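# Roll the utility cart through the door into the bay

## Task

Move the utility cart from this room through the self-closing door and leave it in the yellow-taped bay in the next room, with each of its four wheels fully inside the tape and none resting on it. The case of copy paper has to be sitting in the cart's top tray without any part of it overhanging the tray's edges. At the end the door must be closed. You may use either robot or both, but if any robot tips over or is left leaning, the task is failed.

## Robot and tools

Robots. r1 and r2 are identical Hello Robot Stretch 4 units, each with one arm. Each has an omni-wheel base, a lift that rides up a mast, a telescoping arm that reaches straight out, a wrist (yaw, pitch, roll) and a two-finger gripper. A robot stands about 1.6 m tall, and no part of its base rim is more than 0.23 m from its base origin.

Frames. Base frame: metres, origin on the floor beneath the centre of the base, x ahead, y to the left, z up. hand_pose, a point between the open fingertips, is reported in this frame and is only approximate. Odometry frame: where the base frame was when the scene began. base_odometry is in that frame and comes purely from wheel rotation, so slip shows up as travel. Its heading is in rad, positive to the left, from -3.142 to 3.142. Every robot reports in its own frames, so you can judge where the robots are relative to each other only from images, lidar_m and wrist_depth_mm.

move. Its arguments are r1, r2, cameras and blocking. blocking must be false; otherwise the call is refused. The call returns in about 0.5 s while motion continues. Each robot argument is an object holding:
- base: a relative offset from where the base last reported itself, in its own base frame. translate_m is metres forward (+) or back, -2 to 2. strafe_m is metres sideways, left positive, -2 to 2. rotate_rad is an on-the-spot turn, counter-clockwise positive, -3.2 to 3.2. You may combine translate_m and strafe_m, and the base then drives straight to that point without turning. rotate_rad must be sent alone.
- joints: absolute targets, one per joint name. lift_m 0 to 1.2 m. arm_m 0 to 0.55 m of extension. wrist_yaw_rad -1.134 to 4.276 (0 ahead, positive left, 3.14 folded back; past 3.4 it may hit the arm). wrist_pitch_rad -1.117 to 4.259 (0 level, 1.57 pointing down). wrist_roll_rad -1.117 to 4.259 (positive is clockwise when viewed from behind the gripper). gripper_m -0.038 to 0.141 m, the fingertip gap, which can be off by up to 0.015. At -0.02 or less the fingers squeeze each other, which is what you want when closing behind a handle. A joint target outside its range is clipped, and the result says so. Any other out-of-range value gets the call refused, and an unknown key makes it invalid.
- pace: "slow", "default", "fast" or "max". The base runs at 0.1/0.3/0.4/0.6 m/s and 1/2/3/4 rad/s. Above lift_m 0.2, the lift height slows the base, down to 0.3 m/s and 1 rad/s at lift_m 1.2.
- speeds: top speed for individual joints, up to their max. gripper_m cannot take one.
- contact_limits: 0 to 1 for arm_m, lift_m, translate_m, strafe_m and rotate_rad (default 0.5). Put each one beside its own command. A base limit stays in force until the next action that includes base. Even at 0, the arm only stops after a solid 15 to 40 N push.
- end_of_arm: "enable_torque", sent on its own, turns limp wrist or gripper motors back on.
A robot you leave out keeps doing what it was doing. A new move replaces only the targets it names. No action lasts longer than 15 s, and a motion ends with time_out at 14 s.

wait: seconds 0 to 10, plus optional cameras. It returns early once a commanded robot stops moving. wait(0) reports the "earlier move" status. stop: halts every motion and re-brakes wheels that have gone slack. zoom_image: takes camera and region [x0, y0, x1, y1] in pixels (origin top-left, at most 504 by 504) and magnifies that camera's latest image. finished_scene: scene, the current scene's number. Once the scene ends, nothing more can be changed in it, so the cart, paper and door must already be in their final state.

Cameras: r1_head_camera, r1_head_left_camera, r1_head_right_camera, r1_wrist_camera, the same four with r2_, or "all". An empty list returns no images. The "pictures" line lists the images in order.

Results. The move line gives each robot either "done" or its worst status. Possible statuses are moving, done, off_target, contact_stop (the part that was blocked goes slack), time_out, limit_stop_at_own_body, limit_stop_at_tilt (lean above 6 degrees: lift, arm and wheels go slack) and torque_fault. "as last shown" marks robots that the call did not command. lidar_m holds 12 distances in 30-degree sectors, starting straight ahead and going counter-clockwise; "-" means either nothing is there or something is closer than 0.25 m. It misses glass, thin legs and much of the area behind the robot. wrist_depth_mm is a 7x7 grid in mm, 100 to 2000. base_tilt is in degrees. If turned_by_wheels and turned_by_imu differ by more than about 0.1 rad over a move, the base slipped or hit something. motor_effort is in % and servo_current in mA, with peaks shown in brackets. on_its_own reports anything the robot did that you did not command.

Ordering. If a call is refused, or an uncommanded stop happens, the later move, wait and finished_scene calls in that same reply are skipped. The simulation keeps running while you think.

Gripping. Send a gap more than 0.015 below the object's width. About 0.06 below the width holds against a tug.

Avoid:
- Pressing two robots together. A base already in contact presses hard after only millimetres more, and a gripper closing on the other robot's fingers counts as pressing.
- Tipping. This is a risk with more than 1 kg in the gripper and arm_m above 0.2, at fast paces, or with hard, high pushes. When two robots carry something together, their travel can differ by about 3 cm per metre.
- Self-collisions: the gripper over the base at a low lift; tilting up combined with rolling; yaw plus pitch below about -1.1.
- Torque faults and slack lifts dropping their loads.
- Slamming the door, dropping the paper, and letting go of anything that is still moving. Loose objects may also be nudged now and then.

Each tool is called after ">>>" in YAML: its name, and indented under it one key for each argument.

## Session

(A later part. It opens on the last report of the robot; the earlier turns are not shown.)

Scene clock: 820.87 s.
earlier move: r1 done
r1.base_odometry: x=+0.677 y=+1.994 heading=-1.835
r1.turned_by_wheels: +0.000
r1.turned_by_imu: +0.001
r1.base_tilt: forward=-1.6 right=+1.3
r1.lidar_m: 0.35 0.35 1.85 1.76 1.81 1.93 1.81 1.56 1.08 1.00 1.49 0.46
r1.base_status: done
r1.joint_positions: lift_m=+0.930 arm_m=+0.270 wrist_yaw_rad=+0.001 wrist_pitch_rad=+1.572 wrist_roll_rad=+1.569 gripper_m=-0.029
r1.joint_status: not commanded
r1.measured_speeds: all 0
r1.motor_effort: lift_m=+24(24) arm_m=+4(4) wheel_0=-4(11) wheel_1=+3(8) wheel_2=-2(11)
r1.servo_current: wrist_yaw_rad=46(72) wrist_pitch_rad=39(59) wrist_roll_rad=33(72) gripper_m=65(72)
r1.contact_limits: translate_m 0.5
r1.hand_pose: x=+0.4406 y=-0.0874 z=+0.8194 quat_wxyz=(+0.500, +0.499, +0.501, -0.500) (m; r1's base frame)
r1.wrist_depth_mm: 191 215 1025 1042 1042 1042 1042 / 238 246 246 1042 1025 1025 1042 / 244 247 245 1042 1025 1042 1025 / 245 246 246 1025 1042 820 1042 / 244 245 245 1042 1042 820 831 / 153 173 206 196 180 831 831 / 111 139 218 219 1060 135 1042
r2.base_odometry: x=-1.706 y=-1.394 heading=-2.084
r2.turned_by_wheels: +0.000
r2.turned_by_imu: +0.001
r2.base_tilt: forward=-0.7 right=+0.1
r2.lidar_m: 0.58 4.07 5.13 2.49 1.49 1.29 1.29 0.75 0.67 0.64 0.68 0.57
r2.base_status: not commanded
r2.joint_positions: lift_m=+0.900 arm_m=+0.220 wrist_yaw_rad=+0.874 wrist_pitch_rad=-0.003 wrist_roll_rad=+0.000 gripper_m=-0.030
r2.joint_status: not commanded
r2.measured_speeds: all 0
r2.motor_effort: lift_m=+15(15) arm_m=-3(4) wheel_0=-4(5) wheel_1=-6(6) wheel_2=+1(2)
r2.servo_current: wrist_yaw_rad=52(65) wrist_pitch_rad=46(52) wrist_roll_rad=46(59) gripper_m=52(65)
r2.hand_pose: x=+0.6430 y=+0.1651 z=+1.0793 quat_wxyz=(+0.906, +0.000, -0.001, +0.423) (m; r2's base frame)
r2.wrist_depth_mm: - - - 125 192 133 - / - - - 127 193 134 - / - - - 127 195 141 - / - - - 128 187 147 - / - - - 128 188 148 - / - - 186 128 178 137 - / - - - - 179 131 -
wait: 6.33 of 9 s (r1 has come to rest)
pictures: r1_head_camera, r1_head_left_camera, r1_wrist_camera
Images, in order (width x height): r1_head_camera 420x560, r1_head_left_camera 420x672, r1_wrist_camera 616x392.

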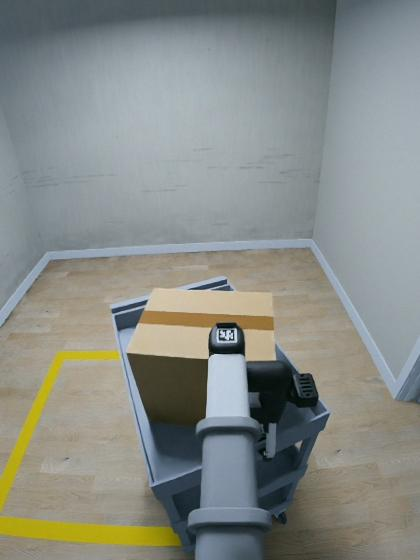

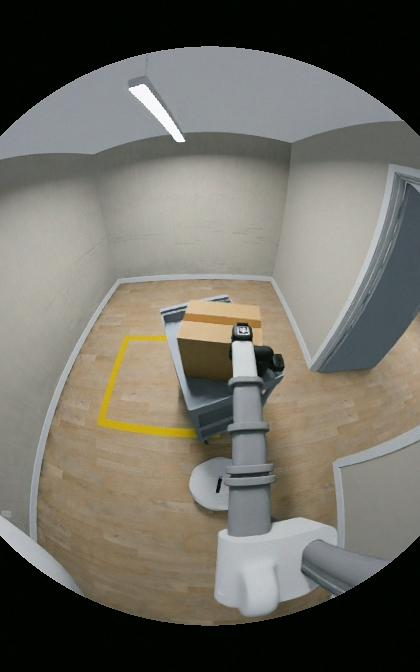

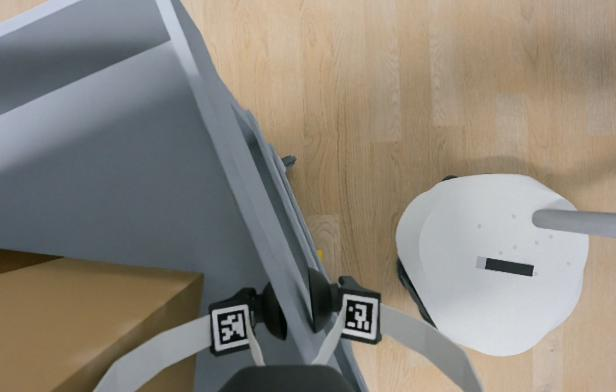

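>>> move:
  blocking: false
  r1: {"base":{"translate_m":0.12,"strafe_m":0.42},"pace":"slow","contact_limits":{"translate_m":0.5}}
  cameras: []

>>> wait:
  seconds: 9
  cameras: ["r1_wrist_camera","r1_head_camera","r1_head_left_camera"]

Scene clock: 826.87 s.
move: r1 moving
r1.base_odometry: x=+0.688 y=+1.988 heading=-1.835
r1.turned_by_wheels: -0.001
r1.turned_by_imu: -0.001
r1.base_tilt: forward=-1.6 right=+1.3
r1.lidar_m: 0.32 0.33 1.84 1.73 1.80 1.93 1.82 1.62 1.09 0.99 1.50 0.47
r1.base_status: translate_m moving; strafe_m moving
r1.joint_positions: lift_m=+0.930 arm_m=+0.270 wrist_yaw_rad=+0.001 wrist_pitch_rad=+1.572 wrist_roll_rad=+1.569 gripper_m=-0.029
r1.joint_status: not commanded
r1.measured_speeds: translate_m=+0.013 strafe_m=+0.049 rotate_rad=+0.001 lift_m=+0.000 arm_m=+0.000 wrist_yaw_rad=+0.000 wrist_pitch_rad=+0.000 wrist_roll_rad=+0.000
r1.motor_effort: lift_m=+24(24) arm_m=+4(4) wheel_0=-9(11) wheel_1=+6(7) wheel_2=-6(7)
r1.servo_current: wrist_yaw_rad=39(65) wrist_pitch_rad=39(46) wrist_roll_rad=33(65) gripper_m=65(65)
r1.contact_limits: translate_m 0.5
r1.hand_pose: x=+0.4406 y=-0.0874 z=+0.8194 quat_wxyz=(+0.500, +0.499, +0.501, -0.500) (m; r1's base frame)
r1.wrist_depth_mm: 194 218 1025 1042 1025 1042 1060 / 236 245 245 1025 1060 1042 1060 / 243 245 246 1025 1042 1060 1042 / 243 244 246 1042 1042 831 1060 / 244 244 247 1042 917 831 831 / 143 168 189 196 178 831 842 / 108 138 245 177 1042 136 1060
r2: as last shown
r2.turned_by_imu: +0.000
r2.base_tilt: forward=-0.6 right=+0.1
r2.lidar_m: 0.58 4.08 5.16 2.49 1.45 1.28 1.29 0.80 0.67 0.66 0.67 0.58
r2.motor_effort: lift_m=+15(15) arm_m=-4(4) wheel_0=-4(4) wheel_1=-5(6) wheel_2=+1(1)
r2.servo_current: wrist_yaw_rad=52(65) wrist_pitch_rad=39(46) wrist_roll_rad=39(52) gripper_m=52(59)
r2.wrist_depth_mm: - - - 125 192 133 - / - - - 127 193 134 - / - - - 128 195 141 - / - - - 128 187 147 - / - - - 128 188 148 - / - - 187 128 179 137 - / - - - - 179 131 -
pictures: none
No camera images: "cameras" was empty.

Scene clock: 832.00 s.
earlier move: r1 done
r1.base_odometry: x=+1.051 y=+1.769 heading=-1.835
r1.turned_by_wheels: +0.000
r1.turned_by_imu: +0.001
r1.base_tilt: forward=-1.6 right=+1.3
r1.lidar_m: 0.44 0.50 1.41 1.35 1.36 1.87 1.93 2.04 1.50 1.42 1.66 0.42
r1.base_status: done
r1.joint_positions: lift_m=+0.930 arm_m=+0.270 wrist_yaw_rad=+0.001 wrist_pitch_rad=+1.569 wrist_roll_rad=+1.569 gripper_m=-0.029
r1.joint_status: not commanded
r1.measured_speeds: all 0
r1.motor_effort: lift_m=+24(24) arm_m=+4(4) wheel_0=-7(11) wheel_1=+1(8) wheel_2=-3(7)
r1.servo_current: wrist_yaw_rad=39(72) wrist_pitch_rad=46(52) wrist_roll_rad=59(65) gripper_m=65(72)
r1.contact_limits: translate_m 0.5
r1.hand_pose: x=+0.4415 y=-0.0874 z=+0.8194 quat_wxyz=(+0.501, +0.500, +0.500, -0.499) (m; r1's base frame)
r1.wrist_depth_mm: 247 248 246 248 1025 1025 1042 / 222 247 248 248 1042 1042 1025 / 151 247 246 248 1042 1042 1042 / 117 160 246 247 1042 831 820 / - 133 245 247 1042 820 842 / - 162 186 198 183 820 831 / 122 149 246 179 178 809 1042
r2.base_odometry: x=-1.706 y=-1.394 heading=-2.084
r2.turned_by_wheels: +0.000
r2.turned_by_imu: +0.001
r2.base_tilt: forward=-0.6 right=+0.1
r2.lidar_m: 0.58 4.11 5.12 2.48 1.47 1.26 1.28 0.77 0.67 0.66 0.68 0.57
r2.base_status: not commanded
r2.joint_positions: lift_m=+0.900 arm_m=+0.220 wrist_yaw_rad=+0.874 wrist_pitch_rad=-0.003 wrist_roll_rad=+0.000 gripper_m=-0.030
r2.joint_status: not commanded
r2.measured_speeds: all 0
r2.motor_effort: lift_m=+15(15) arm_m=-3(4) wheel_0=-4(5) wheel_1=-5(6) wheel_2=+1(2)
r2.servo_current: wrist_yaw_rad=59(72) wrist_pitch_rad=39(52) wrist_roll_rad=46(59) gripper_m=52(65)
r2.hand_pose: x=+0.6430 y=+0.1651 z=+1.0793 quat_wxyz=(+0.906, +0.000, -0.001, +0.423) (m; r2's base frame)
r2.wrist_depth_mm: - - - 125 191 133 - / - - - 127 193 134 - / - - - 128 195 141 - / - - - 128 187 147 - / - - - 128 188 148 - / - - 187 128 179 137 - / - - - - 179 131 -
wait: 5.13 of 9 s (r1 has come to rest)
pictures: r1_head_camera, r1_head_left_camera, r1_wrist_camera
Images, in order (width x height): r1_head_camera 420x560, r1_head_left_camera 420x672, r1_wrist_camera 616x392.

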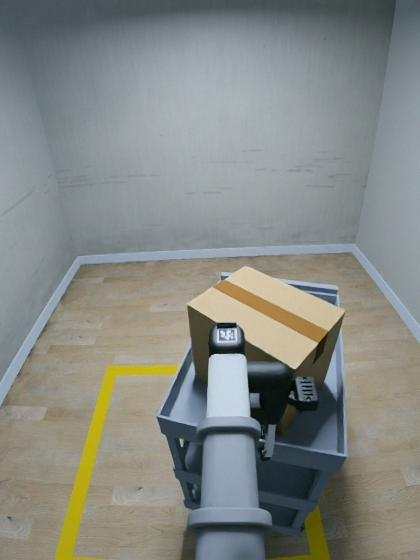

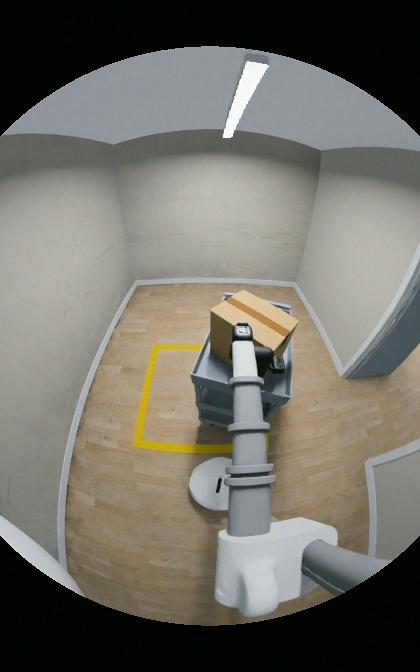

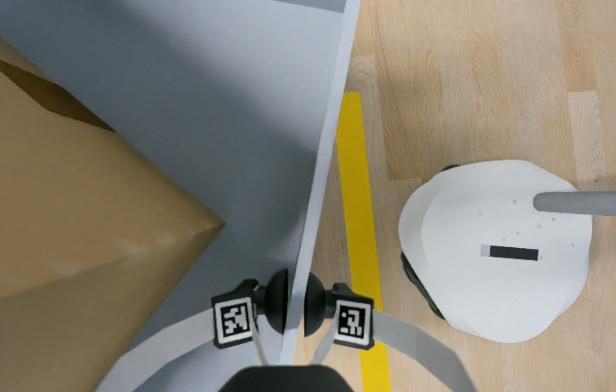

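>>> move:
  blocking: false
  r1: {"base":{"translate_m":0.08,"strafe_m":0.15},"pace":"slow","contact_limits":{"translate_m":0.5}}
  cameras: []

>>> wait:
  seconds: 9
  cameras: ["r1_wrist_camera","r1_head_camera","r1_head_left_camera","r1_head_right_camera"]

Scene clock: 844.70 s.
move: r1 moving
r1.base_odometry: x=+1.060 y=+1.760 heading=-1.836
r1.turned_by_wheels: -0.001
r1.turned_by_imu: -0.001
r1.base_tilt: forward=-1.6 right=+1.3
r1.lidar_m: 0.42 0.51 1.40 1.33 1.37 1.83 1.95 2.04 1.52 1.44 1.67 0.43
r1.base_status: translate_m moving; strafe_m moving
r1.joint_positions: lift_m=+0.930 arm_m=+0.270 wrist_yaw_rad=+0.001 wrist_pitch_rad=+1.569 wrist_roll_rad=+1.569 gripper_m=-0.029
r1.joint_status: not commanded
r1.measured_speeds: translate_m=+0.024 strafe_m=+0.044 rotate_rad=+0.001 lift_m=+0.000 arm_m=+0.000 wrist_yaw_rad=+0.000 wrist_pitch_rad=+0.000 wrist_roll_rad=+0.000
r1.motor_effort: lift_m=+24(24) arm_m=+4(4) wheel_0=-7(11) wheel_1=+7(7) wheel_2=-4(7)
r1.servo_current: wrist_yaw_rad=52(52) wrist_pitch_rad=33(46) wrist_roll_rad=59(72) gripper_m=65(65)
r1.contact_limits: translate_m 0.5
r1.hand_pose: x=+0.4415 y=-0.0874 z=+0.8194 quat_wxyz=(+0.501, +0.500, +0.500, -0.499) (m; r1's base frame)
r1.wrist_depth_mm: 245 247 247 246 1025 1042 1042 / 202 246 246 248 1042 1025 1042 / 142 246 247 249 1042 1042 1042 / 116 150 247 246 1060 820 831 / - 129 247 246 1042 820 842 / - 160 185 199 182 820 809 / 124 153 247 176 1042 831 1025
r2: as last shown
r2.turned_by_imu: +0.000
r2.lidar_m: 0.58 4.09 5.14 2.49 1.46 1.26 1.28 0.80 0.68 0.67 0.65 0.58
r2.motor_effort: lift_m=+15(15) arm_m=-4(4) wheel_0=-4(4) wheel_1=-5(6) wheel_2=+1(2)
r2.servo_current: wrist_yaw_rad=65(65) wrist_pitch_rad=46(46) wrist_roll_rad=52(52) gripper_m=59(65)
r2.wrist_depth_mm: - - - 125 191 133 - / - - - 127 193 134 - / - - - 128 194 141 - / - - - 127 187 147 - / - - - 128 189 147 - / - - 186 128 179 137 - / - - - - 180 131 -
pictures: none
No camera images: "cameras" was empty.

Scene clock: 847.17 s.
earlier move: r1 done
r1.base_odometry: x=+1.175 y=+1.652 heading=-1.836
r1.turned_by_wheels: +0.000
r1.turned_by_imu: +0.000
r1.base_tilt: forward=-1.6 right=+1.3
r1.lidar_m: 0.41 0.56 1.27 1.20 1.22 1.65 2.04 2.11 1.67 1.57 1.76 0.38
r1.base_status: done
r1.joint_positions: lift_m=+0.930 arm_m=+0.270 wrist_yaw_rad=+0.000 wrist_pitch_rad=+1.572 wrist_roll_rad=+1.570 gripper_m=-0.029
r1.joint_status: not commanded
r1.measured_speeds: all 0
r1.motor_effort: lift_m=+24(24) arm_m=+4(4) wheel_0=-5(11) wheel_1=+2(8) wheel_2=-5(7)
r1.servo_current: wrist_yaw_rad=39(72) wrist_pitch_rad=46(52) wrist_roll_rad=39(72) gripper_m=65(72)
r1.contact_limits: translate_m 0.5
r1.hand_pose: x=+0.4406 y=-0.0874 z=+0.8194 quat_wxyz=(+0.500, +0.500, +0.500, -0.500) (m; r1's base frame)
r1.wrist_depth_mm: 145 244 246 245 234 1042 1042 / 121 225 245 246 245 1042 1025 / - 143 246 246 247 1042 1042 / - 118 221 246 891 842 831 / - 156 245 246 842 820 831 / - 243 187 195 184 820 1060 / 240 155 246 149 181 138 1060
r2.base_odometry: x=-1.706 y=-1.394 heading=-2.084
r2.turned_by_wheels: +0.000
r2.turned_by_imu: +0.000
r2.base_tilt: forward=-0.7 right=+0.1
r2.lidar_m: 0.57 4.09 5.14 2.51 1.48 1.28 1.29 0.77 0.66 0.64 0.66 0.59
r2.base_status: not commanded
r2.joint_positions: lift_m=+0.900 arm_m=+0.220 wrist_yaw_rad=+0.874 wrist_pitch_rad=-0.003 wrist_roll_rad=+0.000 gripper_m=-0.030
r2.joint_status: not commanded
r2.measured_speeds: all 0
r2.motor_effort: lift_m=+15(15) arm_m=-4(4) wheel_0=-4(4) wheel_1=-5(6) wheel_2=+1(2)
r2.servo_current: wrist_yaw_rad=59(65) wrist_pitch_rad=39(52) wrist_roll_rad=39(59) gripper_m=52(65)
r2.hand_pose: x=+0.6430 y=+0.1651 z=+1.0793 quat_wxyz=(+0.906, +0.000, -0.001, +0.423) (m; r2's base frame)
r2.wrist_depth_mm: - - - 125 192 133 - / - - - 127 193 134 - / - - - 128 195 140 - / - - - 128 187 147 - / - - - 128 188 148 - / - - 187 128 179 136 - / - - - - 180 131 -
wait: 2.47 of 9 s (r1 has come to rest)
pictures: r1_head_camera, r1_head_left_camera, r1_head_right_camera, r1_wrist_camera
Images, in order (width x height): r1_head_camera 420x560, r1_head_left_camera 420x672, r1_head_right_camera 420x672, r1_wrist_camera 616x392.

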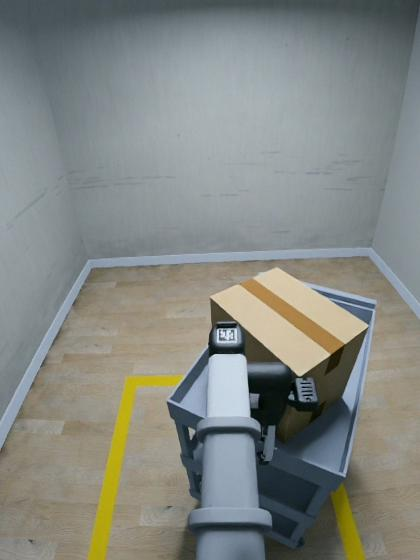

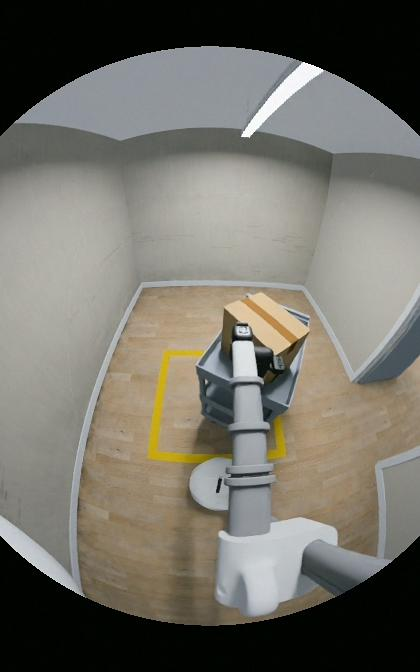

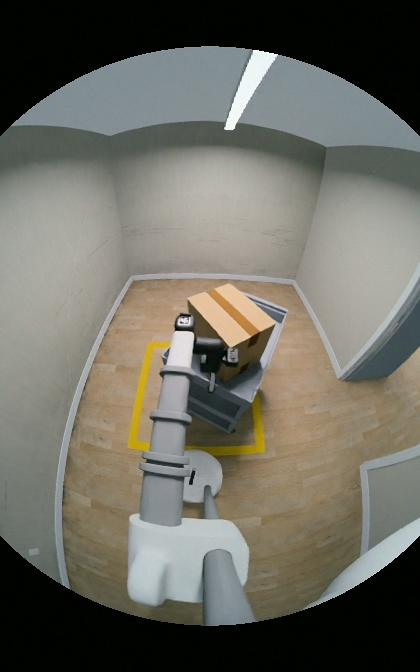

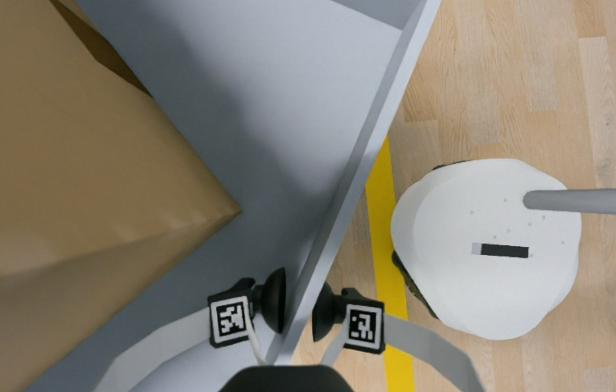

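>>> move:
  blocking: false
  r1: {"joints":{"gripper_m":0.06}}
  cameras: []

>>> wait:
  seconds: 2
  cameras: []

>>> move:
  blocking: false
  r1: {"joints":{"lift_m":1.12}}
  cameras: []

>>> wait:
  seconds: 3
  cameras: []

>>> move:
  blocking: false
  r1: {"base":{"translate_m":-0.5},"joints":{"arm_m":0.05}}
  cameras: []

>>> wait:
  seconds: 4
  cameras: ["r1_head_camera","r1_head_left_camera","r1_head_right_camera","r1_wrist_camera"]

Scene clock: 862.07 s.
move: r1 moving
r1.base_odometry: x=+1.175 y=+1.652 heading=-1.836
r1.turned_by_wheels: +0.000
r1.turned_by_imu: +0.000
r1.base_tilt: forward=-1.6 right=+1.3
r1.lidar_m: 0.41 0.56 1.29 1.19 1.23 1.66 2.04 2.09 1.67 1.58 1.79 0.39
r1.base_status: not commanded
r1.joint_positions: lift_m=+0.930 arm_m=+0.270 wrist_yaw_rad=+0.000 wrist_pitch_rad=+1.572 wrist_roll_rad=+1.570 gripper_m=-0.004
r1.joint_status: gripper_m moving
r1.measured_speeds: all 0
r1.motor_effort: lift_m=+24(24) arm_m=+4(4) wheel_0=-5(6) wheel_1=+2(2) wheel_2=-5(5)
r1.servo_current: wrist_yaw_rad=39(72) wrist_pitch_rad=46(46) wrist_roll_rad=59(65) gripper_m=39(65)
r1.contact_limits: translate_m 0.5
r1.hand_pose: x=+0.4406 y=-0.0874 z=+0.8194 quat_wxyz=(+0.500, +0.500, +0.500, -0.500) (m; r1's base frame)
r1.wrist_depth_mm: 154 246 246 247 240 1060 1042 / 119 221 245 247 248 1042 1042 / - 143 247 247 248 1078 1042 / - 120 217 248 866 820 831 / - 130 248 247 854 831 842 / - 246 187 201 185 831 1042 / 239 245 246 158 1060 1042 1042
r2: as last shown
r2.lidar_m: 0.56 4.10 5.14 2.49 1.49 1.27 1.29 0.79 0.67 0.66 0.69 0.58
r2.motor_effort: lift_m=+15(15) arm_m=-3(4) wheel_0=-4(4) wheel_1=-5(6) wheel_2=+2(2)
r2.servo_current: wrist_yaw_rad=65(65) wrist_pitch_rad=39(46) wrist_roll_rad=46(52) gripper_m=59(59)
r2.wrist_depth_mm: - - - 125 192 133 - / - - - 127 193 134 - / - - - 127 195 140 - / - - - 128 187 147 - / - - - 128 188 148 - / - - 187 128 179 137 - / - - - - 179 131 -
pictures: none
No camera images: "cameras" was empty.

Scene clock: 863.17 s.
earlier move: r1 done
r1.base_odometry: x=+1.175 y=+1.652 heading=-1.836
r1.turned_by_wheels: +0.000
r1.turned_by_imu: +0.000
r1.base_tilt: forward=-1.6 right=+1.3
r1.lidar_m: 0.42 0.55 1.26 1.20 1.23 1.68 2.04 2.14 1.67 1.59 1.74 0.39
r1.base_status: not commanded
r1.joint_positions: lift_m=+0.930 arm_m=+0.270 wrist_yaw_rad=+0.000 wrist_pitch_rad=+1.572 wrist_roll_rad=+1.570 gripper_m=+0.060
r1.joint_status: all done
r1.measured_speeds: all 0
r1.motor_effort: lift_m=+24(24) arm_m=+4(4) wheel_0=-5(6) wheel_1=+2(2) wheel_2=-5(5)
r1.servo_current: wrist_yaw_rad=39(72) wrist_pitch_rad=39(52) wrist_roll_rad=46(65) gripper_m=39(91)
r1.contact_limits: translate_m 0.5
r1.hand_pose: x=+0.4406 y=-0.0874 z=+0.8194 quat_wxyz=(+0.500, +0.500, +0.500, -0.500) (m; r1's base frame)
r1.wrist_depth_mm: 147 245 246 247 239 1060 1042 / 119 219 246 248 247 1060 1042 / - 143 245 247 248 1042 1042 / - 120 223 246 878 820 831 / - 128 246 246 854 820 831 / - 246 211 246 186 842 1060 / 238 246 247 143 1042 1060 1042
r2.base_odometry: x=-1.706 y=-1.394 heading=-2.084
r2.turned_by_wheels: +0.000
r2.turned_by_imu: +0.000
r2.base_tilt: forward=-0.7 right=+0.1
r2.lidar_m: 0.58 4.09 5.13 2.49 1.50 1.26 1.29 0.74 0.68 0.66 0.63 0.56
r2.base_status: not commanded
r2.joint_positions: lift_m=+0.900 arm_m=+0.220 wrist_yaw_rad=+0.874 wrist_pitch_rad=-0.003 wrist_roll_rad=+0.000 gripper_m=-0.030
r2.joint_status: not commanded
r2.measured_speeds: all 0
r2.motor_effort: lift_m=+15(15) arm_m=-4(4) wheel_0=-4(4) wheel_1=-5(6) wheel_2=+1(2)
r2.servo_current: wrist_yaw_rad=46(72) wrist_pitch_rad=39(52) wrist_roll_rad=46(59) gripper_m=52(65)
r2.hand_pose: x=+0.6430 y=+0.1651 z=+1.0793 quat_wxyz=(+0.906, +0.000, -0.001, +0.423) (m; r2's base frame)
r2.wrist_depth_mm: - - - 125 192 133 - / - - - 127 193 135 - / - - - 127 195 141 - / - - - 128 186 147 - / - - - 128 188 148 - / - - 186 128 179 137 - / - - - - 180 131 -
wait: 1.10 of 2 s (r1 has come to rest)
pictures: none
No camera images: "cameras" was empty.

Scene clock: 863.67 s.
move: r1 moving
r1.base_odometry: x=+1.175 y=+1.652 heading=-1.836
r1.turned_by_wheels: +0.000
r1.turned_by_imu: +0.000
r1.base_tilt: forward=-1.6 right=+1.3
r1.lidar_m: 0.41 0.55 1.27 1.20 1.22 1.68 2.05 2.14 1.67 1.60 1.75 0.40
r1.base_status: not commanded
r1.joint_positions: lift_m=+0.967 arm_m=+0.270 wrist_yaw_rad=+0.000 wrist_pitch_rad=+1.572 wrist_roll_rad=+1.570 gripper_m=+0.060
r1.joint_status: lift_m moving
r1.measured_speeds: translate_m=+0.000 strafe_m=+0.000 rotate_rad=+0.000 lift_m=+0.146 arm_m=+0.000 wrist_yaw_rad=+0.000 wrist_pitch_rad=+0.000 wrist_roll_rad=+0.000
r1.motor_effort: lift_m=+25(28) arm_m=+4(4) wheel_0=-5(5) wheel_1=+2(2) wheel_2=-4(5)
r1.servo_current: wrist_yaw_rad=52(52) wrist_pitch_rad=39(52) wrist_roll_rad=72(72) gripper_m=39(46)
r1.contact_limits: translate_m 0.5
r1.hand_pose: x=+0.4406 y=-0.0874 z=+0.8572 quat_wxyz=(+0.500, +0.500, +0.500, -0.500) (m; r1's base frame)
r1.wrist_depth_mm: 142 278 278 278 241 1078 1060 / 118 200 278 281 279 1078 1078 / - 138 279 279 1078 1098 1078 / - 116 210 279 931 866 878 / - 124 278 281 891 854 854 / - 277 211 279 188 854 1098 / 241 276 279 143 1078 1078 1098
r2: as last shown
r2.base_tilt: forward=-0.6 right=+0.1
r2.lidar_m: 0.58 4.08 5.15 2.48 1.49 1.30 1.29 0.76 0.66 0.67 0.65 0.58
r2.motor_effort: lift_m=+15(15) arm_m=-4(4) wheel_0=-4(4) wheel_1=-5(6) wheel_2=+1(1)
r2.servo_current: wrist_yaw_rad=52(59) wrist_pitch_rad=46(46) wrist_roll_rad=46(52) gripper_m=59(59)
r2.wrist_depth_mm: - - - 125 191 132 - / - - - 127 192 134 - / - - - 128 195 141 - / - - - 127 186 147 - / - - - 128 188 148 - / - - 186 128 179 136 - / - - - - 179 131 -
pictures: none
No camera images: "cameras" was empty.

Scene clock: 865.03 s.
earlier move: r1 done
r1.base_odometry: x=+1.175 y=+1.652 heading=-1.836
r1.turned_by_wheels: +0.000
r1.turned_by_imu: +0.000
r1.base_tilt: forward=-1.6 right=+1.3
r1.lidar_m: 0.41 0.57 1.27 1.19 1.22 1.68 2.04 2.12 1.69 1.57 1.79 0.39
r1.base_status: not commanded
r1.joint_positions: lift_m=+1.119 arm_m=+0.270 wrist_yaw_rad=+0.000 wrist_pitch_rad=+1.572 wrist_roll_rad=+1.570 gripper_m=+0.060
r1.joint_status: all done
r1.measured_speeds: all 0
r1.motor_effort: lift_m=+25(29) arm_m=+4(4) wheel_0=-4(5) wheel_1=+2(2) wheel_2=-4(5)
r1.servo_current: wrist_yaw_rad=39(59) wrist_pitch_rad=46(52) wrist_roll_rad=59(72) gripper_m=39(46)
r1.contact_limits: translate_m 0.5
r1.hand_pose: x=+0.4406 y=-0.0874 z=+1.0093 quat_wxyz=(+0.500, +0.500, +0.500, -0.500) (m; r1's base frame)
r1.wrist_depth_mm: - 421 427 1229 1229 1205 1229 / 157 200 436 433 1205 1229 1229 / 157 158 433 433 1229 1229 1255 / 157 158 226 436 1118 991 1255 / 158 158 436 436 1025 1008 1229 / 157 297 198 1229 187 1229 1255 / 193 433 436 153 1229 1255 1255
r2.base_odometry: x=-1.706 y=-1.394 heading=-2.084
r2.turned_by_wheels: +0.000
r2.turned_by_imu: +0.000
r2.base_tilt: forward=-0.7 right=+0.1
r2.lidar_m: 0.56 4.06 5.14 2.51 1.49 1.28 1.29 0.76 0.66 0.67 0.66 0.59
r2.base_status: not commanded
r2.joint_positions: lift_m=+0.900 arm_m=+0.220 wrist_yaw_rad=+0.874 wrist_pitch_rad=-0.003 wrist_roll_rad=+0.000 gripper_m=-0.030
r2.joint_status: not commanded
r2.measured_speeds: all 0
r2.motor_effort: lift_m=+15(15) arm_m=-3(4) wheel_0=-4(4) wheel_1=-5(6) wheel_2=+1(2)
r2.servo_current: wrist_yaw_rad=46(65) wrist_pitch_rad=46(52) wrist_roll_rad=46(59) gripper_m=52(59)
r2.hand_pose: x=+0.6430 y=+0.1651 z=+1.0793 quat_wxyz=(+0.906, +0.000, -0.001, +0.423) (m; r2's base frame)
r2.wrist_depth_mm: - - - 125 192 133 - / - - - 127 192 134 - / - - - 128 195 141 - / - - - 128 186 147 - / - - - 128 188 148 - / - - 186 128 178 136 - / - - - - 179 131 -
wait: 1.37 of 3 s (r1 has come to rest)
pictures: none
No camera images: "cameras" was empty.

Scene clock: 865.53 s.
move: r1 moving
r1.base_odometry: x=+1.183 y=+1.682 heading=-1.836
r1.turned_by_wheels: +0.000
r1.turned_by_imu: -0.001
r1.base_tilt: forward=-1.6 right=+1.3
r1.lidar_m: 0.44 0.61 1.27 1.19 1.24 1.63 2.00 2.11 1.67 1.58 1.77 0.43
r1.base_status: translate_m moving
r1.joint_positions: lift_m=+1.119 arm_m=+0.219 wrist_yaw_rad=+0.000 wrist_pitch_rad=+1.572 wrist_roll_rad=+1.570 gripper_m=+0.060
r1.joint_status: arm_m moving
r1.measured_speeds: translate_m=-0.121 strafe_m=-0.001 rotate_rad=-0.002 lift_m=+0.000 arm_m=-0.195 wrist_yaw_rad=+0.000 wrist_pitch_rad=+0.000 wrist_roll_rad=+0.000
r1.motor_effort: lift_m=+25(25) arm_m=-3(7) wheel_0=-5(8) wheel_1=-8(8) wheel_2=+7(9)
r1.servo_current: wrist_yaw_rad=33(72) wrist_pitch_rad=39(46) wrist_roll_rad=59(59) gripper_m=46(46)
r1.hand_pose: x=+0.3900 y=-0.0874 z=+1.0093 quat_wxyz=(+0.500, +0.500, +0.500, -0.500) (m; r1's base frame)
r1.wrist_depth_mm: 273 436 1255 1229 1229 1205 1255 / 225 424 436 436 1229 1229 1229 / 188 296 436 436 1229 1229 1229 / 158 237 436 1229 1182 1025 1229 / 184 357 433 1229 991 991 1229 / 345 439 192 1229 186 1025 1229 / 433 439 1205 153 1205 1229 1205
r2: as last shown
r2.base_tilt: forward=-0.7 right=+0.0
r2.lidar_m: 0.58 4.12 5.14 2.50 1.49 1.28 1.30 0.80 0.67 0.67 0.66 0.57
r2.servo_current: wrist_yaw_rad=46(59) wrist_pitch_rad=39(46) wrist_roll_rad=46(59) gripper_m=59(65)
r2.wrist_depth_mm: - - - 126 192 133 - / - - - 127 193 134 - / - - - 128 195 140 - / - - - 128 187 147 - / - - - 128 188 148 - / - - 186 128 179 137 - / - - - - 179 131 -
pictures: none
No camera images: "cameras" was empty.

Scene clock: 868.20 s.
earlier move: r1 done
r1.base_odometry: x=+1.306 y=+2.135 heading=-1.836
r1.turned_by_wheels: +0.000
r1.turned_by_imu: -0.001
r1.base_tilt: forward=-1.6 right=+1.3
r1.lidar_m: 0.87 1.80 1.23 1.16 1.20 1.62 1.54 1.61 1.68 1.59 2.06 0.86
r1.base_status: done
r1.joint_positions: lift_m=+1.120 arm_m=+0.050 wrist_yaw_rad=+0.000 wrist_pitch_rad=+1.572 wrist_roll_rad=+1.570 gripper_m=+0.060
r1.joint_status: all done
r1.measured_speeds: all 0
r1.motor_effort: lift_m=+25(25) arm_m=-5(8) wheel_0=-3(10) wheel_1=-3(8) wheel_2=+0(10)
r1.servo_current: wrist_yaw_rad=52(72) wrist_pitch_rad=39(52) wrist_roll_rad=33(72) gripper_m=46(52)
r1.hand_pose: x=+0.2207 y=-0.0874 z=+1.0093 quat_wxyz=(+0.500, +0.500, +0.500, -0.500) (m; r1's base frame)
r1.wrist_depth_mm: 1205 1205 1229 1229 1255 1229 1205 / 1182 1229 1205 1205 1229 1229 1229 / 1205 1229 1229 1182 1205 1205 1229 / 1078 1205 1229 1205 1025 1255 1255 / 1205 1229 1205 1060 1025 1255 1229 / 1205 1205 196 1255 187 1229 1255 / 1205 1205 1229 153 1229 1229 1229
r2.base_odometry: x=-1.706 y=-1.394 heading=-2.084
r2.turned_by_wheels: +0.000
r2.turned_by_imu: +0.000
r2.base_tilt: forward=-0.7 right=+0.1
r2.lidar_m: 0.56 4.12 5.13 2.51 1.46 1.26 1.29 0.77 0.66 0.68 0.68 0.59
r2.base_status: not commanded
r2.joint_positions: lift_m=+0.900 arm_m=+0.220 wrist_yaw_rad=+0.874 wrist_pitch_rad=-0.003 wrist_roll_rad=+0.000 gripper_m=-0.030
r2.joint_status: not commanded
r2.measured_speeds: all 0
r2.motor_effort: lift_m=+15(15) arm_m=-4(4) wheel_0=-4(4) wheel_1=-5(6) wheel_2=+1(2)
r2.servo_current: wrist_yaw_rad=52(65) wrist_pitch_rad=39(46) wrist_roll_rad=52(59) gripper_m=52(65)
r2.hand_pose: x=+0.6430 y=+0.1651 z=+1.0793 quat_wxyz=(+0.906, +0.000, -0.001, +0.423) (m; r2's base frame)
r2.wrist_depth_mm: - - - 126 192 133 - / - - - 127 193 134 - / - - - 128 195 141 - / - - - 128 187 147 - / - - - 128 188 148 - / - - 186 128 179 137 - / - - - - 179 131 -
wait: 2.67 of 4 s (r1 has come to rest)
pictures: r1_head_camera, r1_head_left_camera, r1_head_right_camera, r1_wrist_camera
Images, in order (width x height): r1_head_camera 420x560, r1_head_left_camera 420x672, r1_head_right_camera 420x672, r1_wrist_camera 616x392.

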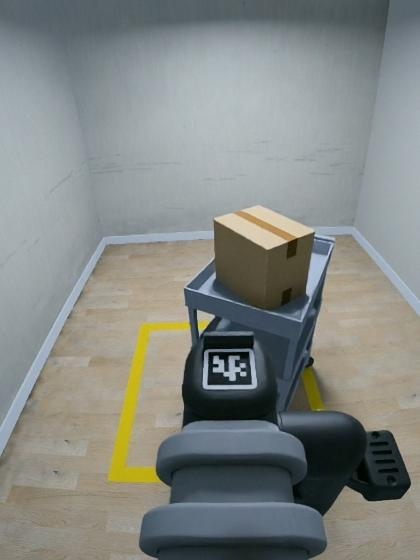

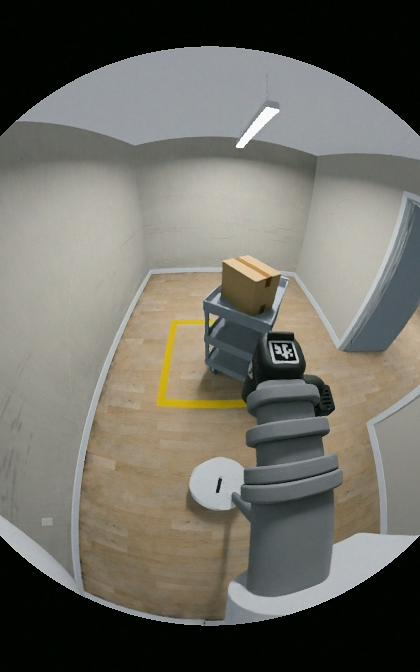

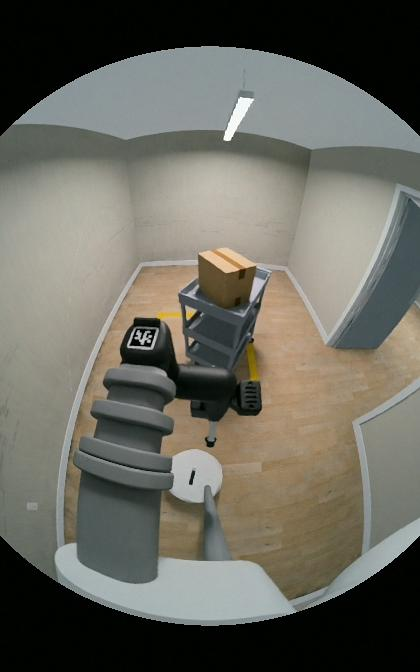

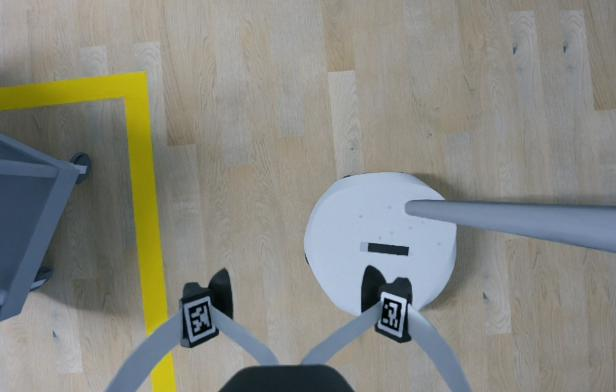

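>>> move:
  blocking: false
  r1: {"base":{"strafe_m":-0.35},"contact_limits":{"strafe_m":0.3}}
  cameras: []

>>> wait:
  seconds: 4
  cameras: ["r1_head_camera","r1_head_left_camera"]

>>> zoom_image:
  camera: "r1_head_camera"
  region: [150, 250, 450, 500]

Scene clock: 889.23 s.
move: r1 moving
r1.base_odometry: x=+1.271 y=+2.144 heading=-1.836
r1.turned_by_wheels: +0.000
r1.turned_by_imu: +0.000
r1.base_tilt: forward=-1.6 right=+1.2
r1.lidar_m: 0.84 1.84 1.28 1.20 1.26 1.66 1.54 1.60 1.66 1.56 2.04 0.94
r1.base_status: strafe_m moving
r1.joint_positions: lift_m=+1.120 arm_m=+0.050 wrist_yaw_rad=+0.000 wrist_pitch_rad=+1.572 wrist_roll_rad=+1.570 gripper_m=+0.060
r1.joint_status: not commanded
r1.measured_speeds: translate_m=+0.000 strafe_m=-0.140 rotate_rad=+0.000 lift_m=+0.000 arm_m=+0.000 wrist_yaw_rad=+0.000 wrist_pitch_rad=+0.000 wrist_roll_rad=+0.000
r1.motor_effort: lift_m=+25(25) arm_m=-5(5) wheel_0=+10(11) wheel_1=-9(9) wheel_2=+1(1)
r1.servo_current: wrist_yaw_rad=46(59) wrist_pitch_rad=46(46) wrist_roll_rad=39(59) gripper_m=46(46)
r1.contact_limits: strafe_m 0.3
r1.hand_pose: x=+0.2207 y=-0.0874 z=+1.0093 quat_wxyz=(+0.500, +0.500, +0.500, -0.500) (m; r1's base frame)
r1.wrist_depth_mm: 1229 1229 1255 1205 1229 1229 1205 / 1229 1229 1205 1229 1229 1255 1255 / 1182 1182 1205 1255 1255 1255 1229 / 1098 1229 1229 1182 1008 1205 1229 / 1205 1229 1255 1042 1025 1255 1229 / 1229 1205 195 1205 187 1255 1281 / 1182 1205 1229 153 1205 1182 1255
r2: as last shown
r2.lidar_m: 0.56 4.05 5.13 2.48 1.47 1.28 1.28 0.76 0.67 0.68 0.65 0.58
r2.motor_effort: lift_m=+15(15) arm_m=-3(4) wheel_0=-4(4) wheel_1=-5(6) wheel_2=+1(1)
r2.servo_current: wrist_yaw_rad=52(59) wrist_pitch_rad=33(46) wrist_roll_rad=46(59) gripper_m=52(59)
r2.wrist_depth_mm: - - - 125 192 132 - / - - - 127 193 134 - / - - - 128 194 141 - / - - - 128 187 147 - / - - - 128 189 148 - / - - 186 128 179 137 - / - - - - 180 131 -
pictures: none
No camera images: "cameras" was empty.

Scene clock: 891.23 s.
earlier move: r1 done
r1.base_odometry: x=+0.968 y=+2.227 heading=-1.836
r1.turned_by_wheels: +0.000
r1.turned_by_imu: -0.002
r1.base_tilt: forward=-1.6 right=+1.3
r1.lidar_m: 0.83 0.96 1.61 1.52 1.59 1.63 1.53 1.61 1.34 1.24 1.26 1.82
r1.base_status: done
r1.joint_positions: lift_m=+1.120 arm_m=+0.050 wrist_yaw_rad=+0.000 wrist_pitch_rad=+1.572 wrist_roll_rad=+1.570 gripper_m=+0.060
r1.joint_status: not commanded
r1.measured_speeds: all 0
r1.motor_effort: lift_m=+24(25) arm_m=-5(5) wheel_0=+1(11) wheel_1=+0(10) wheel_2=+0(2)
r1.servo_current: wrist_yaw_rad=46(65) wrist_pitch_rad=52(52) wrist_roll_rad=52(72) gripper_m=39(52)
r1.contact_limits: strafe_m 0.3
r1.hand_pose: x=+0.2207 y=-0.0874 z=+1.0094 quat_wxyz=(+0.500, +0.500, +0.500, -0.500) (m; r1's base frame)
r1.wrist_depth_mm: 1205 1229 1205 1229 1229 1205 1229 / 1205 1229 1205 1255 1205 1229 1205 / 1255 1182 1229 1255 1229 1229 1255 / 1205 1205 1205 1229 1042 1205 1229 / 1205 1229 1229 1060 1008 1229 1255 / 1042 1229 195 1182 189 1229 1255 / 1229 1205 1205 153 1229 1205 1281
r2.base_odometry: x=-1.706 y=-1.394 heading=-2.084
r2.turned_by_wheels: +0.000
r2.turned_by_imu: +0.000
r2.base_tilt: forward=-0.7 right=+0.1
r2.lidar_m: 0.57 4.08 5.14 2.49 1.47 1.29 1.29 0.78 0.66 0.67 0.67 0.56
r2.base_status: not commanded
r2.joint_positions: lift_m=+0.900 arm_m=+0.220 wrist_yaw_rad=+0.874 wrist_pitch_rad=-0.003 wrist_roll_rad=+0.000 gripper_m=-0.030
r2.joint_status: not commanded
r2.measured_speeds: all 0
r2.motor_effort: lift_m=+15(15) arm_m=-3(4) wheel_0=-4(5) wheel_1=-5(6) wheel_2=+1(2)
r2.servo_current: wrist_yaw_rad=46(72) wrist_pitch_rad=39(46) wrist_roll_rad=52(59) gripper_m=59(59)
r2.hand_pose: x=+0.6430 y=+0.1651 z=+1.0793 quat_wxyz=(+0.906, +0.000, -0.001, +0.423) (m; r2's base frame)
r2.wrist_depth_mm: - - - 125 193 133 - / - - - 127 192 134 - / - - - 127 195 141 - / - - - 127 187 147 - / - - - 128 188 148 - / - - 186 128 179 136 - / - - - - 180 131 -
wait: 2.00 of 4 s (r1 has come to rest)
pictures: r1_head_camera, r1_head_left_camera
Images, in order (width x height): r1_head_camera 420x560, r1_head_left_camera 420x672.

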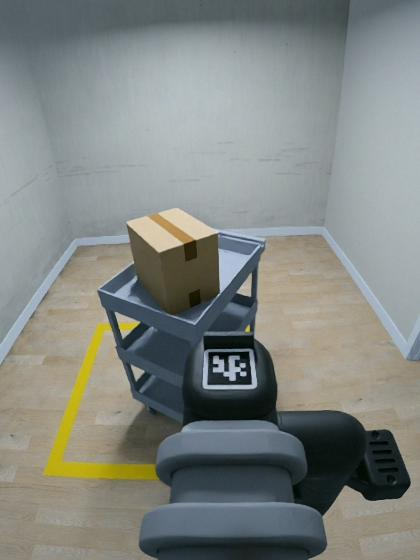

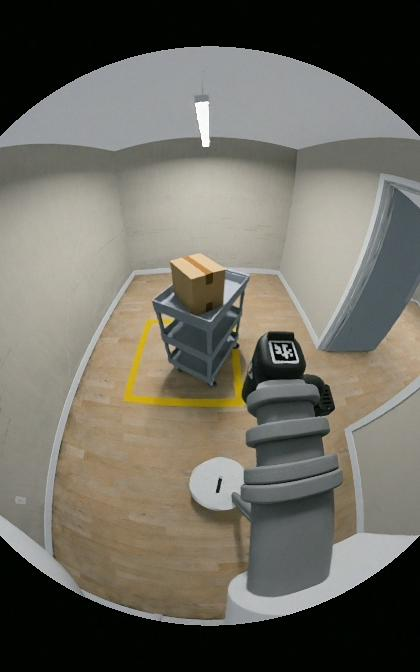

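Invalid region (150, 250, 450, 500): it reaches outside that camera's 420x560 image.

>>> zoom_image:
  camera: "r1_head_left_camera"
  region: [120, 240, 280, 420]

>>> zoom_image:
  camera: "r1_head_camera"
  region: [80, 200, 300, 480]

Scaled by 2.800 from the camera's 420x672 image, which has a finer 600x960 frame.

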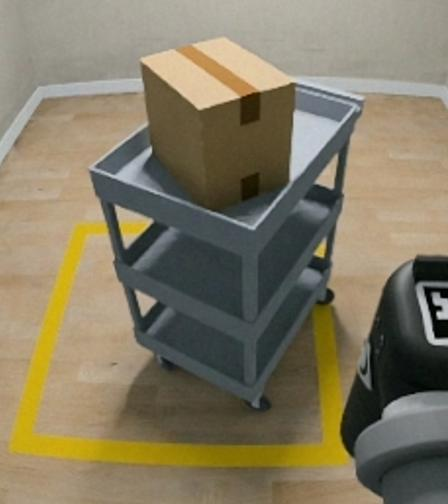

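Scaled by 1.800 from the camera's 420x560 image, which has a finer 600x800 frame.

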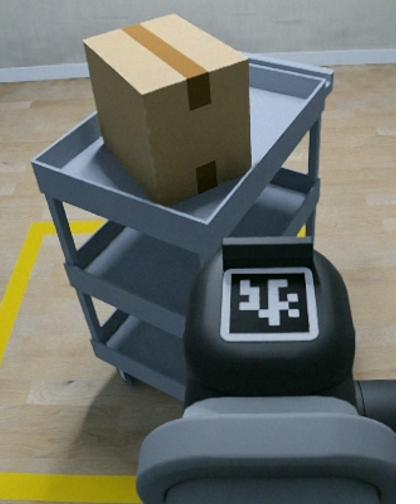

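>>> move:
  blocking: false
  r1: {"base":{"translate_m":0.786,"strafe_m":-0.605},"contact_limits":{"translate_m":0.3}}
  cameras: []

>>> wait:
  seconds: 8
  cameras: []

>>> move:
  blocking: false
  r1: {"base":{"rotate_rad":1.1}}
  cameras: []

>>> wait:
  seconds: 5
  cameras: ["r1_head_camera","r1_head_left_camera","r1_wrist_camera"]

>>> zoom_image:
  camera: "r1_head_left_camera"
  region: [80, 240, 320, 460]

Scene clock: 916.47 s.
move: r1 moving
r1.base_odometry: x=+0.941 y=+2.206 heading=-1.836
r1.turned_by_wheels: +0.000
r1.turned_by_imu: +0.000
r1.base_tilt: forward=-1.6 right=+1.2
r1.lidar_m: 0.79 0.86 1.63 1.52 1.59 1.61 1.55 1.65 1.30 1.22 1.85 1.76
r1.base_status: translate_m moving; strafe_m moving
r1.joint_positions: lift_m=+1.120 arm_m=+0.050 wrist_yaw_rad=+0.000 wrist_pitch_rad=+1.572 wrist_roll_rad=+1.570 gripper_m=+0.060
r1.joint_status: not commanded
r1.measured_speeds: translate_m=+0.105 strafe_m=-0.080 rotate_rad=+0.004 lift_m=+0.000 arm_m=+0.000 wrist_yaw_rad=+0.000 wrist_pitch_rad=+0.000 wrist_roll_rad=+0.000
r1.motor_effort: lift_m=+24(24) arm_m=-5(5) wheel_0=+8(10) wheel_1=-2(4) wheel_2=-8(8)
r1.servo_current: wrist_yaw_rad=52(52) wrist_pitch_rad=39(46) wrist_roll_rad=59(72) gripper_m=46(46)
r1.contact_limits: translate_m 0.3
r1.hand_pose: x=+0.2207 y=-0.0874 z=+1.0094 quat_wxyz=(+0.500, +0.500, +0.500, -0.500) (m; r1's base frame)
r1.wrist_depth_mm: 1229 1229 1205 1255 1229 1229 1205 / 1205 1205 1229 1229 1229 1229 1229 / 1229 1182 1255 1255 1205 1229 1255 / 1205 1205 1182 1229 1025 1229 1255 / 1205 1205 1229 1042 1008 1229 1229 / 991 1229 196 1229 188 1229 1229 / 1042 1182 1229 153 1205 1255 1255
r2: as last shown
r2.base_tilt: forward=-0.6 right=+0.1
r2.lidar_m: 0.59 4.09 5.15 2.48 1.50 1.28 1.28 0.77 0.67 0.67 0.67 0.57
r2.motor_effort: lift_m=+15(15) arm_m=-4(4) wheel_0=-5(5) wheel_1=-6(6) wheel_2=+1(2)
r2.servo_current: wrist_yaw_rad=59(59) wrist_pitch_rad=39(46) wrist_roll_rad=52(59) gripper_m=52(59)
r2.wrist_depth_mm: - - - 126 191 133 - / - - - 127 192 134 - / - - - 127 195 141 - / - - - 127 187 147 - / - - - 128 188 148 - / - - 187 128 179 137 - / - - - - 180 131 -
pictures: none
No camera images: "cameras" was empty.

Scene clock: 920.67 s.
earlier move: r1 done
r1.base_odometry: x=+0.178 y=+1.627 heading=-1.836
r1.turned_by_wheels: +0.000
r1.turned_by_imu: -0.003
r1.base_tilt: forward=-1.6 right=+1.2
r1.lidar_m: 2.10 0.66 0.62 0.62 2.22 2.43 2.32 0.94 0.78 6.55 0.82 0.83
r1.base_status: done
r1.joint_positions: lift_m=+1.120 arm_m=+0.050 wrist_yaw_rad=+0.000 wrist_pitch_rad=+1.572 wrist_roll_rad=+1.570 gripper_m=+0.060
r1.joint_status: not commanded
r1.measured_speeds: all 0
r1.motor_effort: lift_m=+24(24) arm_m=-5(5) wheel_0=+2(13) wheel_1=-2(7) wheel_2=-1(9)
r1.servo_current: wrist_yaw_rad=52(72) wrist_pitch_rad=39(52) wrist_roll_rad=46(72) gripper_m=46(46)
r1.contact_limits: translate_m 0.3
r1.hand_pose: x=+0.2207 y=-0.0874 z=+1.0094 quat_wxyz=(+0.500, +0.500, +0.500, -0.500) (m; r1's base frame)
r1.wrist_depth_mm: - - 1229 1229 1229 1229 1255 / 1229 1229 1229 1229 1255 1229 1255 / 1229 1205 1205 1182 1229 1255 1255 / 1229 1205 1255 1255 1008 1229 1205 / 1205 1182 1255 1060 1008 1255 1255 / 1205 1205 195 1205 188 1229 1205 / 1182 1205 1229 153 1229 1229 1229
r2.base_odometry: x=-1.706 y=-1.394 heading=-2.084
r2.turned_by_wheels: +0.000
r2.turned_by_imu: +0.001
r2.base_tilt: forward=-0.7 right=+0.1
r2.lidar_m: 0.57 4.08 5.13 2.48 1.48 1.29 1.29 0.78 0.68 0.68 0.67 0.57
r2.base_status: not commanded
r2.joint_positions: lift_m=+0.900 arm_m=+0.220 wrist_yaw_rad=+0.874 wrist_pitch_rad=-0.003 wrist_roll_rad=+0.000 gripper_m=-0.030
r2.joint_status: not commanded
r2.measured_speeds: all 0
r2.motor_effort: lift_m=+15(15) arm_m=-4(4) wheel_0=-4(5) wheel_1=-5(6) wheel_2=+1(2)
r2.servo_current: wrist_yaw_rad=52(72) wrist_pitch_rad=46(52) wrist_roll_rad=52(65) gripper_m=59(65)
r2.hand_pose: x=+0.6430 y=+0.1651 z=+1.0793 quat_wxyz=(+0.906, +0.000, -0.001, +0.423) (m; r2's base frame)
r2.wrist_depth_mm: - - - 125 192 132 - / - - - 127 192 134 - / - - - 127 195 141 - / - - - 128 187 147 - / - - - 128 189 148 - / - - 186 128 179 137 - / - - - - 179 131 -
wait: 4.20 of 8 s (r1 has come to rest)
pictures: none
No camera images: "cameras" was empty.

Scene clock: 921.17 s.
move: r1 moving
r1.base_odometry: x=+0.178 y=+1.627 heading=-1.680
r1.turned_by_wheels: +0.156
r1.turned_by_imu: +0.157
r1.base_tilt: forward=-1.6 right=+1.2
r1.lidar_m: 2.39 0.62 0.61 0.68 2.35 2.34 1.77 0.79 0.76 1.39 0.83 1.02
r1.base_status: rotate_rad moving
r1.joint_positions: lift_m=+1.120 arm_m=+0.050 wrist_yaw_rad=+0.000 wrist_pitch_rad=+1.572 wrist_roll_rad=+1.570 gripper_m=+0.060
r1.joint_status: not commanded
r1.measured_speeds: translate_m=+0.000 strafe_m=+0.000 rotate_rad=+0.604 lift_m=+0.000 arm_m=+0.000 wrist_yaw_rad=+0.000 wrist_pitch_rad=+0.000 wrist_roll_rad=+0.000
r1.motor_effort: lift_m=+24(24) arm_m=-5(5) wheel_0=-5(8) wheel_1=-7(7) wheel_2=-6(7)
r1.servo_current: wrist_yaw_rad=72(72) wrist_pitch_rad=46(46) wrist_roll_rad=52(72) gripper_m=39(46)
r1.hand_pose: x=+0.2207 y=-0.0874 z=+1.0094 quat_wxyz=(+0.500, +0.500, +0.500, -0.500) (m; r1's base frame)
r1.wrist_depth_mm: 1229 1229 1229 1229 1229 1229 1098 / 1205 1229 1205 1205 1229 1255 1255 / 1229 1255 1205 1205 1255 1205 1229 / 1205 1182 1229 1255 1008 1255 1255 / 1205 1255 1205 1042 1008 1229 1229 / 1205 1229 196 1229 189 1205 1255 / 1182 153 1182 143 1255 1205 1255
r2: as last shown
r2.turned_by_imu: +0.000
r2.base_tilt: forward=-0.6 right=+0.1
r2.lidar_m: 0.58 4.11 5.13 2.51 1.50 1.29 1.29 0.78 0.66 0.67 0.67 0.59
r2.motor_effort: lift_m=+15(15) arm_m=-4(4) wheel_0=-4(4) wheel_1=-5(6) wheel_2=+1(2)
r2.servo_current: wrist_yaw_rad=46(59) wrist_pitch_rad=46(46) wrist_roll_rad=46(52) gripper_m=59(59)
r2.wrist_depth_mm: - - - 125 191 133 - / - - - 127 193 134 - / - - - 128 195 140 - / - - - 128 186 147 - / - - - 128 188 148 - / - - 186 128 179 136 - / - - - - 179 131 -
pictures: none
No camera images: "cameras" was empty.

Scene clock: 922.83 s.
earlier move: r1 done
r1.base_odometry: x=+0.178 y=+1.627 heading=-0.737
r1.turned_by_wheels: +0.943
r1.turned_by_imu: +0.948
r1.base_tilt: forward=-1.6 right=+1.3
r1.lidar_m: 0.61 0.64 2.24 2.39 2.28 0.87 0.76 6.57 0.85 0.92 2.41 0.66
r1.base_status: done
r1.joint_positions: lift_m=+1.120 arm_m=+0.050 wrist_yaw_rad=+0.000 wrist_pitch_rad=+1.572 wrist_roll_rad=+1.570 gripper_m=+0.060
r1.joint_status: not commanded
r1.measured_speeds: all 0
r1.motor_effort: lift_m=+24(24) arm_m=-5(5) wheel_0=-3(9) wheel_1=-3(8) wheel_2=-1(7)
r1.servo_current: wrist_yaw_rad=46(72) wrist_pitch_rad=39(52) wrist_roll_rad=46(72) gripper_m=39(52)
r1.hand_pose: x=+0.2207 y=-0.0874 z=+1.0094 quat_wxyz=(+0.500, +0.500, +0.500, -0.500) (m; r1's base frame)
r1.wrist_depth_mm: 1255 1205 1205 1205 1255 1255 1229 / 1255 1182 1205 1205 1229 1229 1255 / - - 1205 1229 1229 1255 1255 / - - 1229 1229 1042 1255 1229 / - 1229 1205 1078 1008 1205 1255 / - - 193 1205 189 1229 1205 / - 153 1205 153 1255 1229 1255
r2.base_odometry: x=-1.706 y=-1.394 heading=-2.084
r2.turned_by_wheels: +0.000
r2.turned_by_imu: +0.000
r2.base_tilt: forward=-0.7 right=+0.1
r2.lidar_m: 0.58 4.06 5.13 2.50 1.48 1.29 1.29 0.78 0.67 0.67 0.66 0.56
r2.base_status: not commanded
r2.joint_positions: lift_m=+0.900 arm_m=+0.220 wrist_yaw_rad=+0.874 wrist_pitch_rad=-0.003 wrist_roll_rad=+0.000 gripper_m=-0.030
r2.joint_status: not commanded
r2.measured_speeds: all 0
r2.motor_effort: lift_m=+15(15) arm_m=-4(4) wheel_0=-4(5) wheel_1=-5(6) wheel_2=+1(2)
r2.servo_current: wrist_yaw_rad=52(72) wrist_pitch_rad=46(46) wrist_roll_rad=46(59) gripper_m=59(65)
r2.hand_pose: x=+0.6430 y=+0.1651 z=+1.0793 quat_wxyz=(+0.906, +0.000, -0.001, +0.423) (m; r2's base frame)
r2.wrist_depth_mm: - - - 125 193 132 - / - - - 127 192 134 - / - - - 127 195 141 - / - - - 128 187 147 - / - - - 128 188 147 - / - - 187 128 179 136 - / - - - - 179 131 -
wait: 1.67 of 5 s (r1 has come to rest)
pictures: r1_head_camera, r1_head_left_camera, r1_wrist_camera
Images, in order (width x height): r1_head_camera 420x560, r1_head_left_camera 420x672, r1_wrist_camera 616x392.

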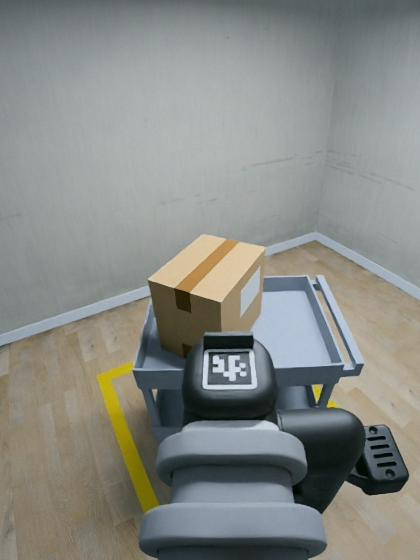

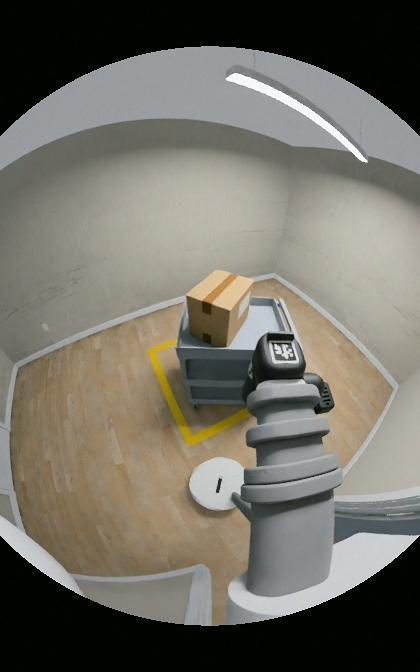

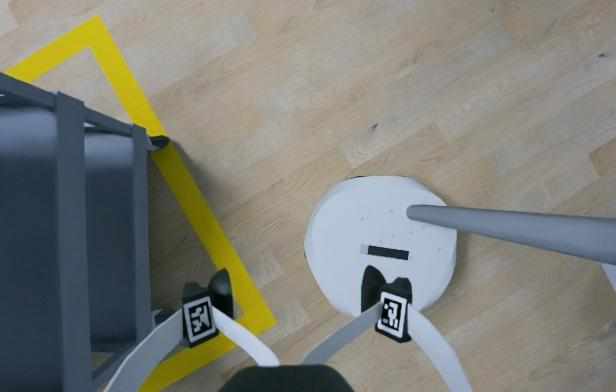

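Scaled by 2.100 from the camera's 420x672 image, which has a finer 600x960 frame.

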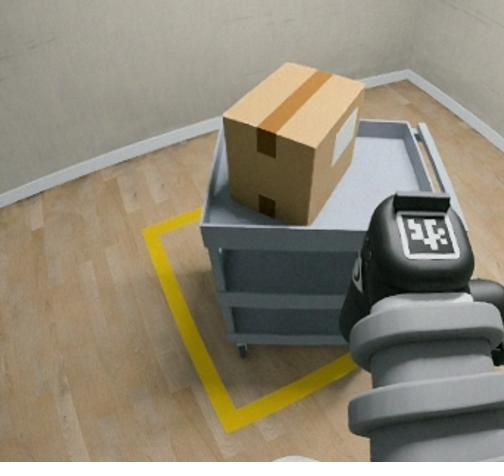

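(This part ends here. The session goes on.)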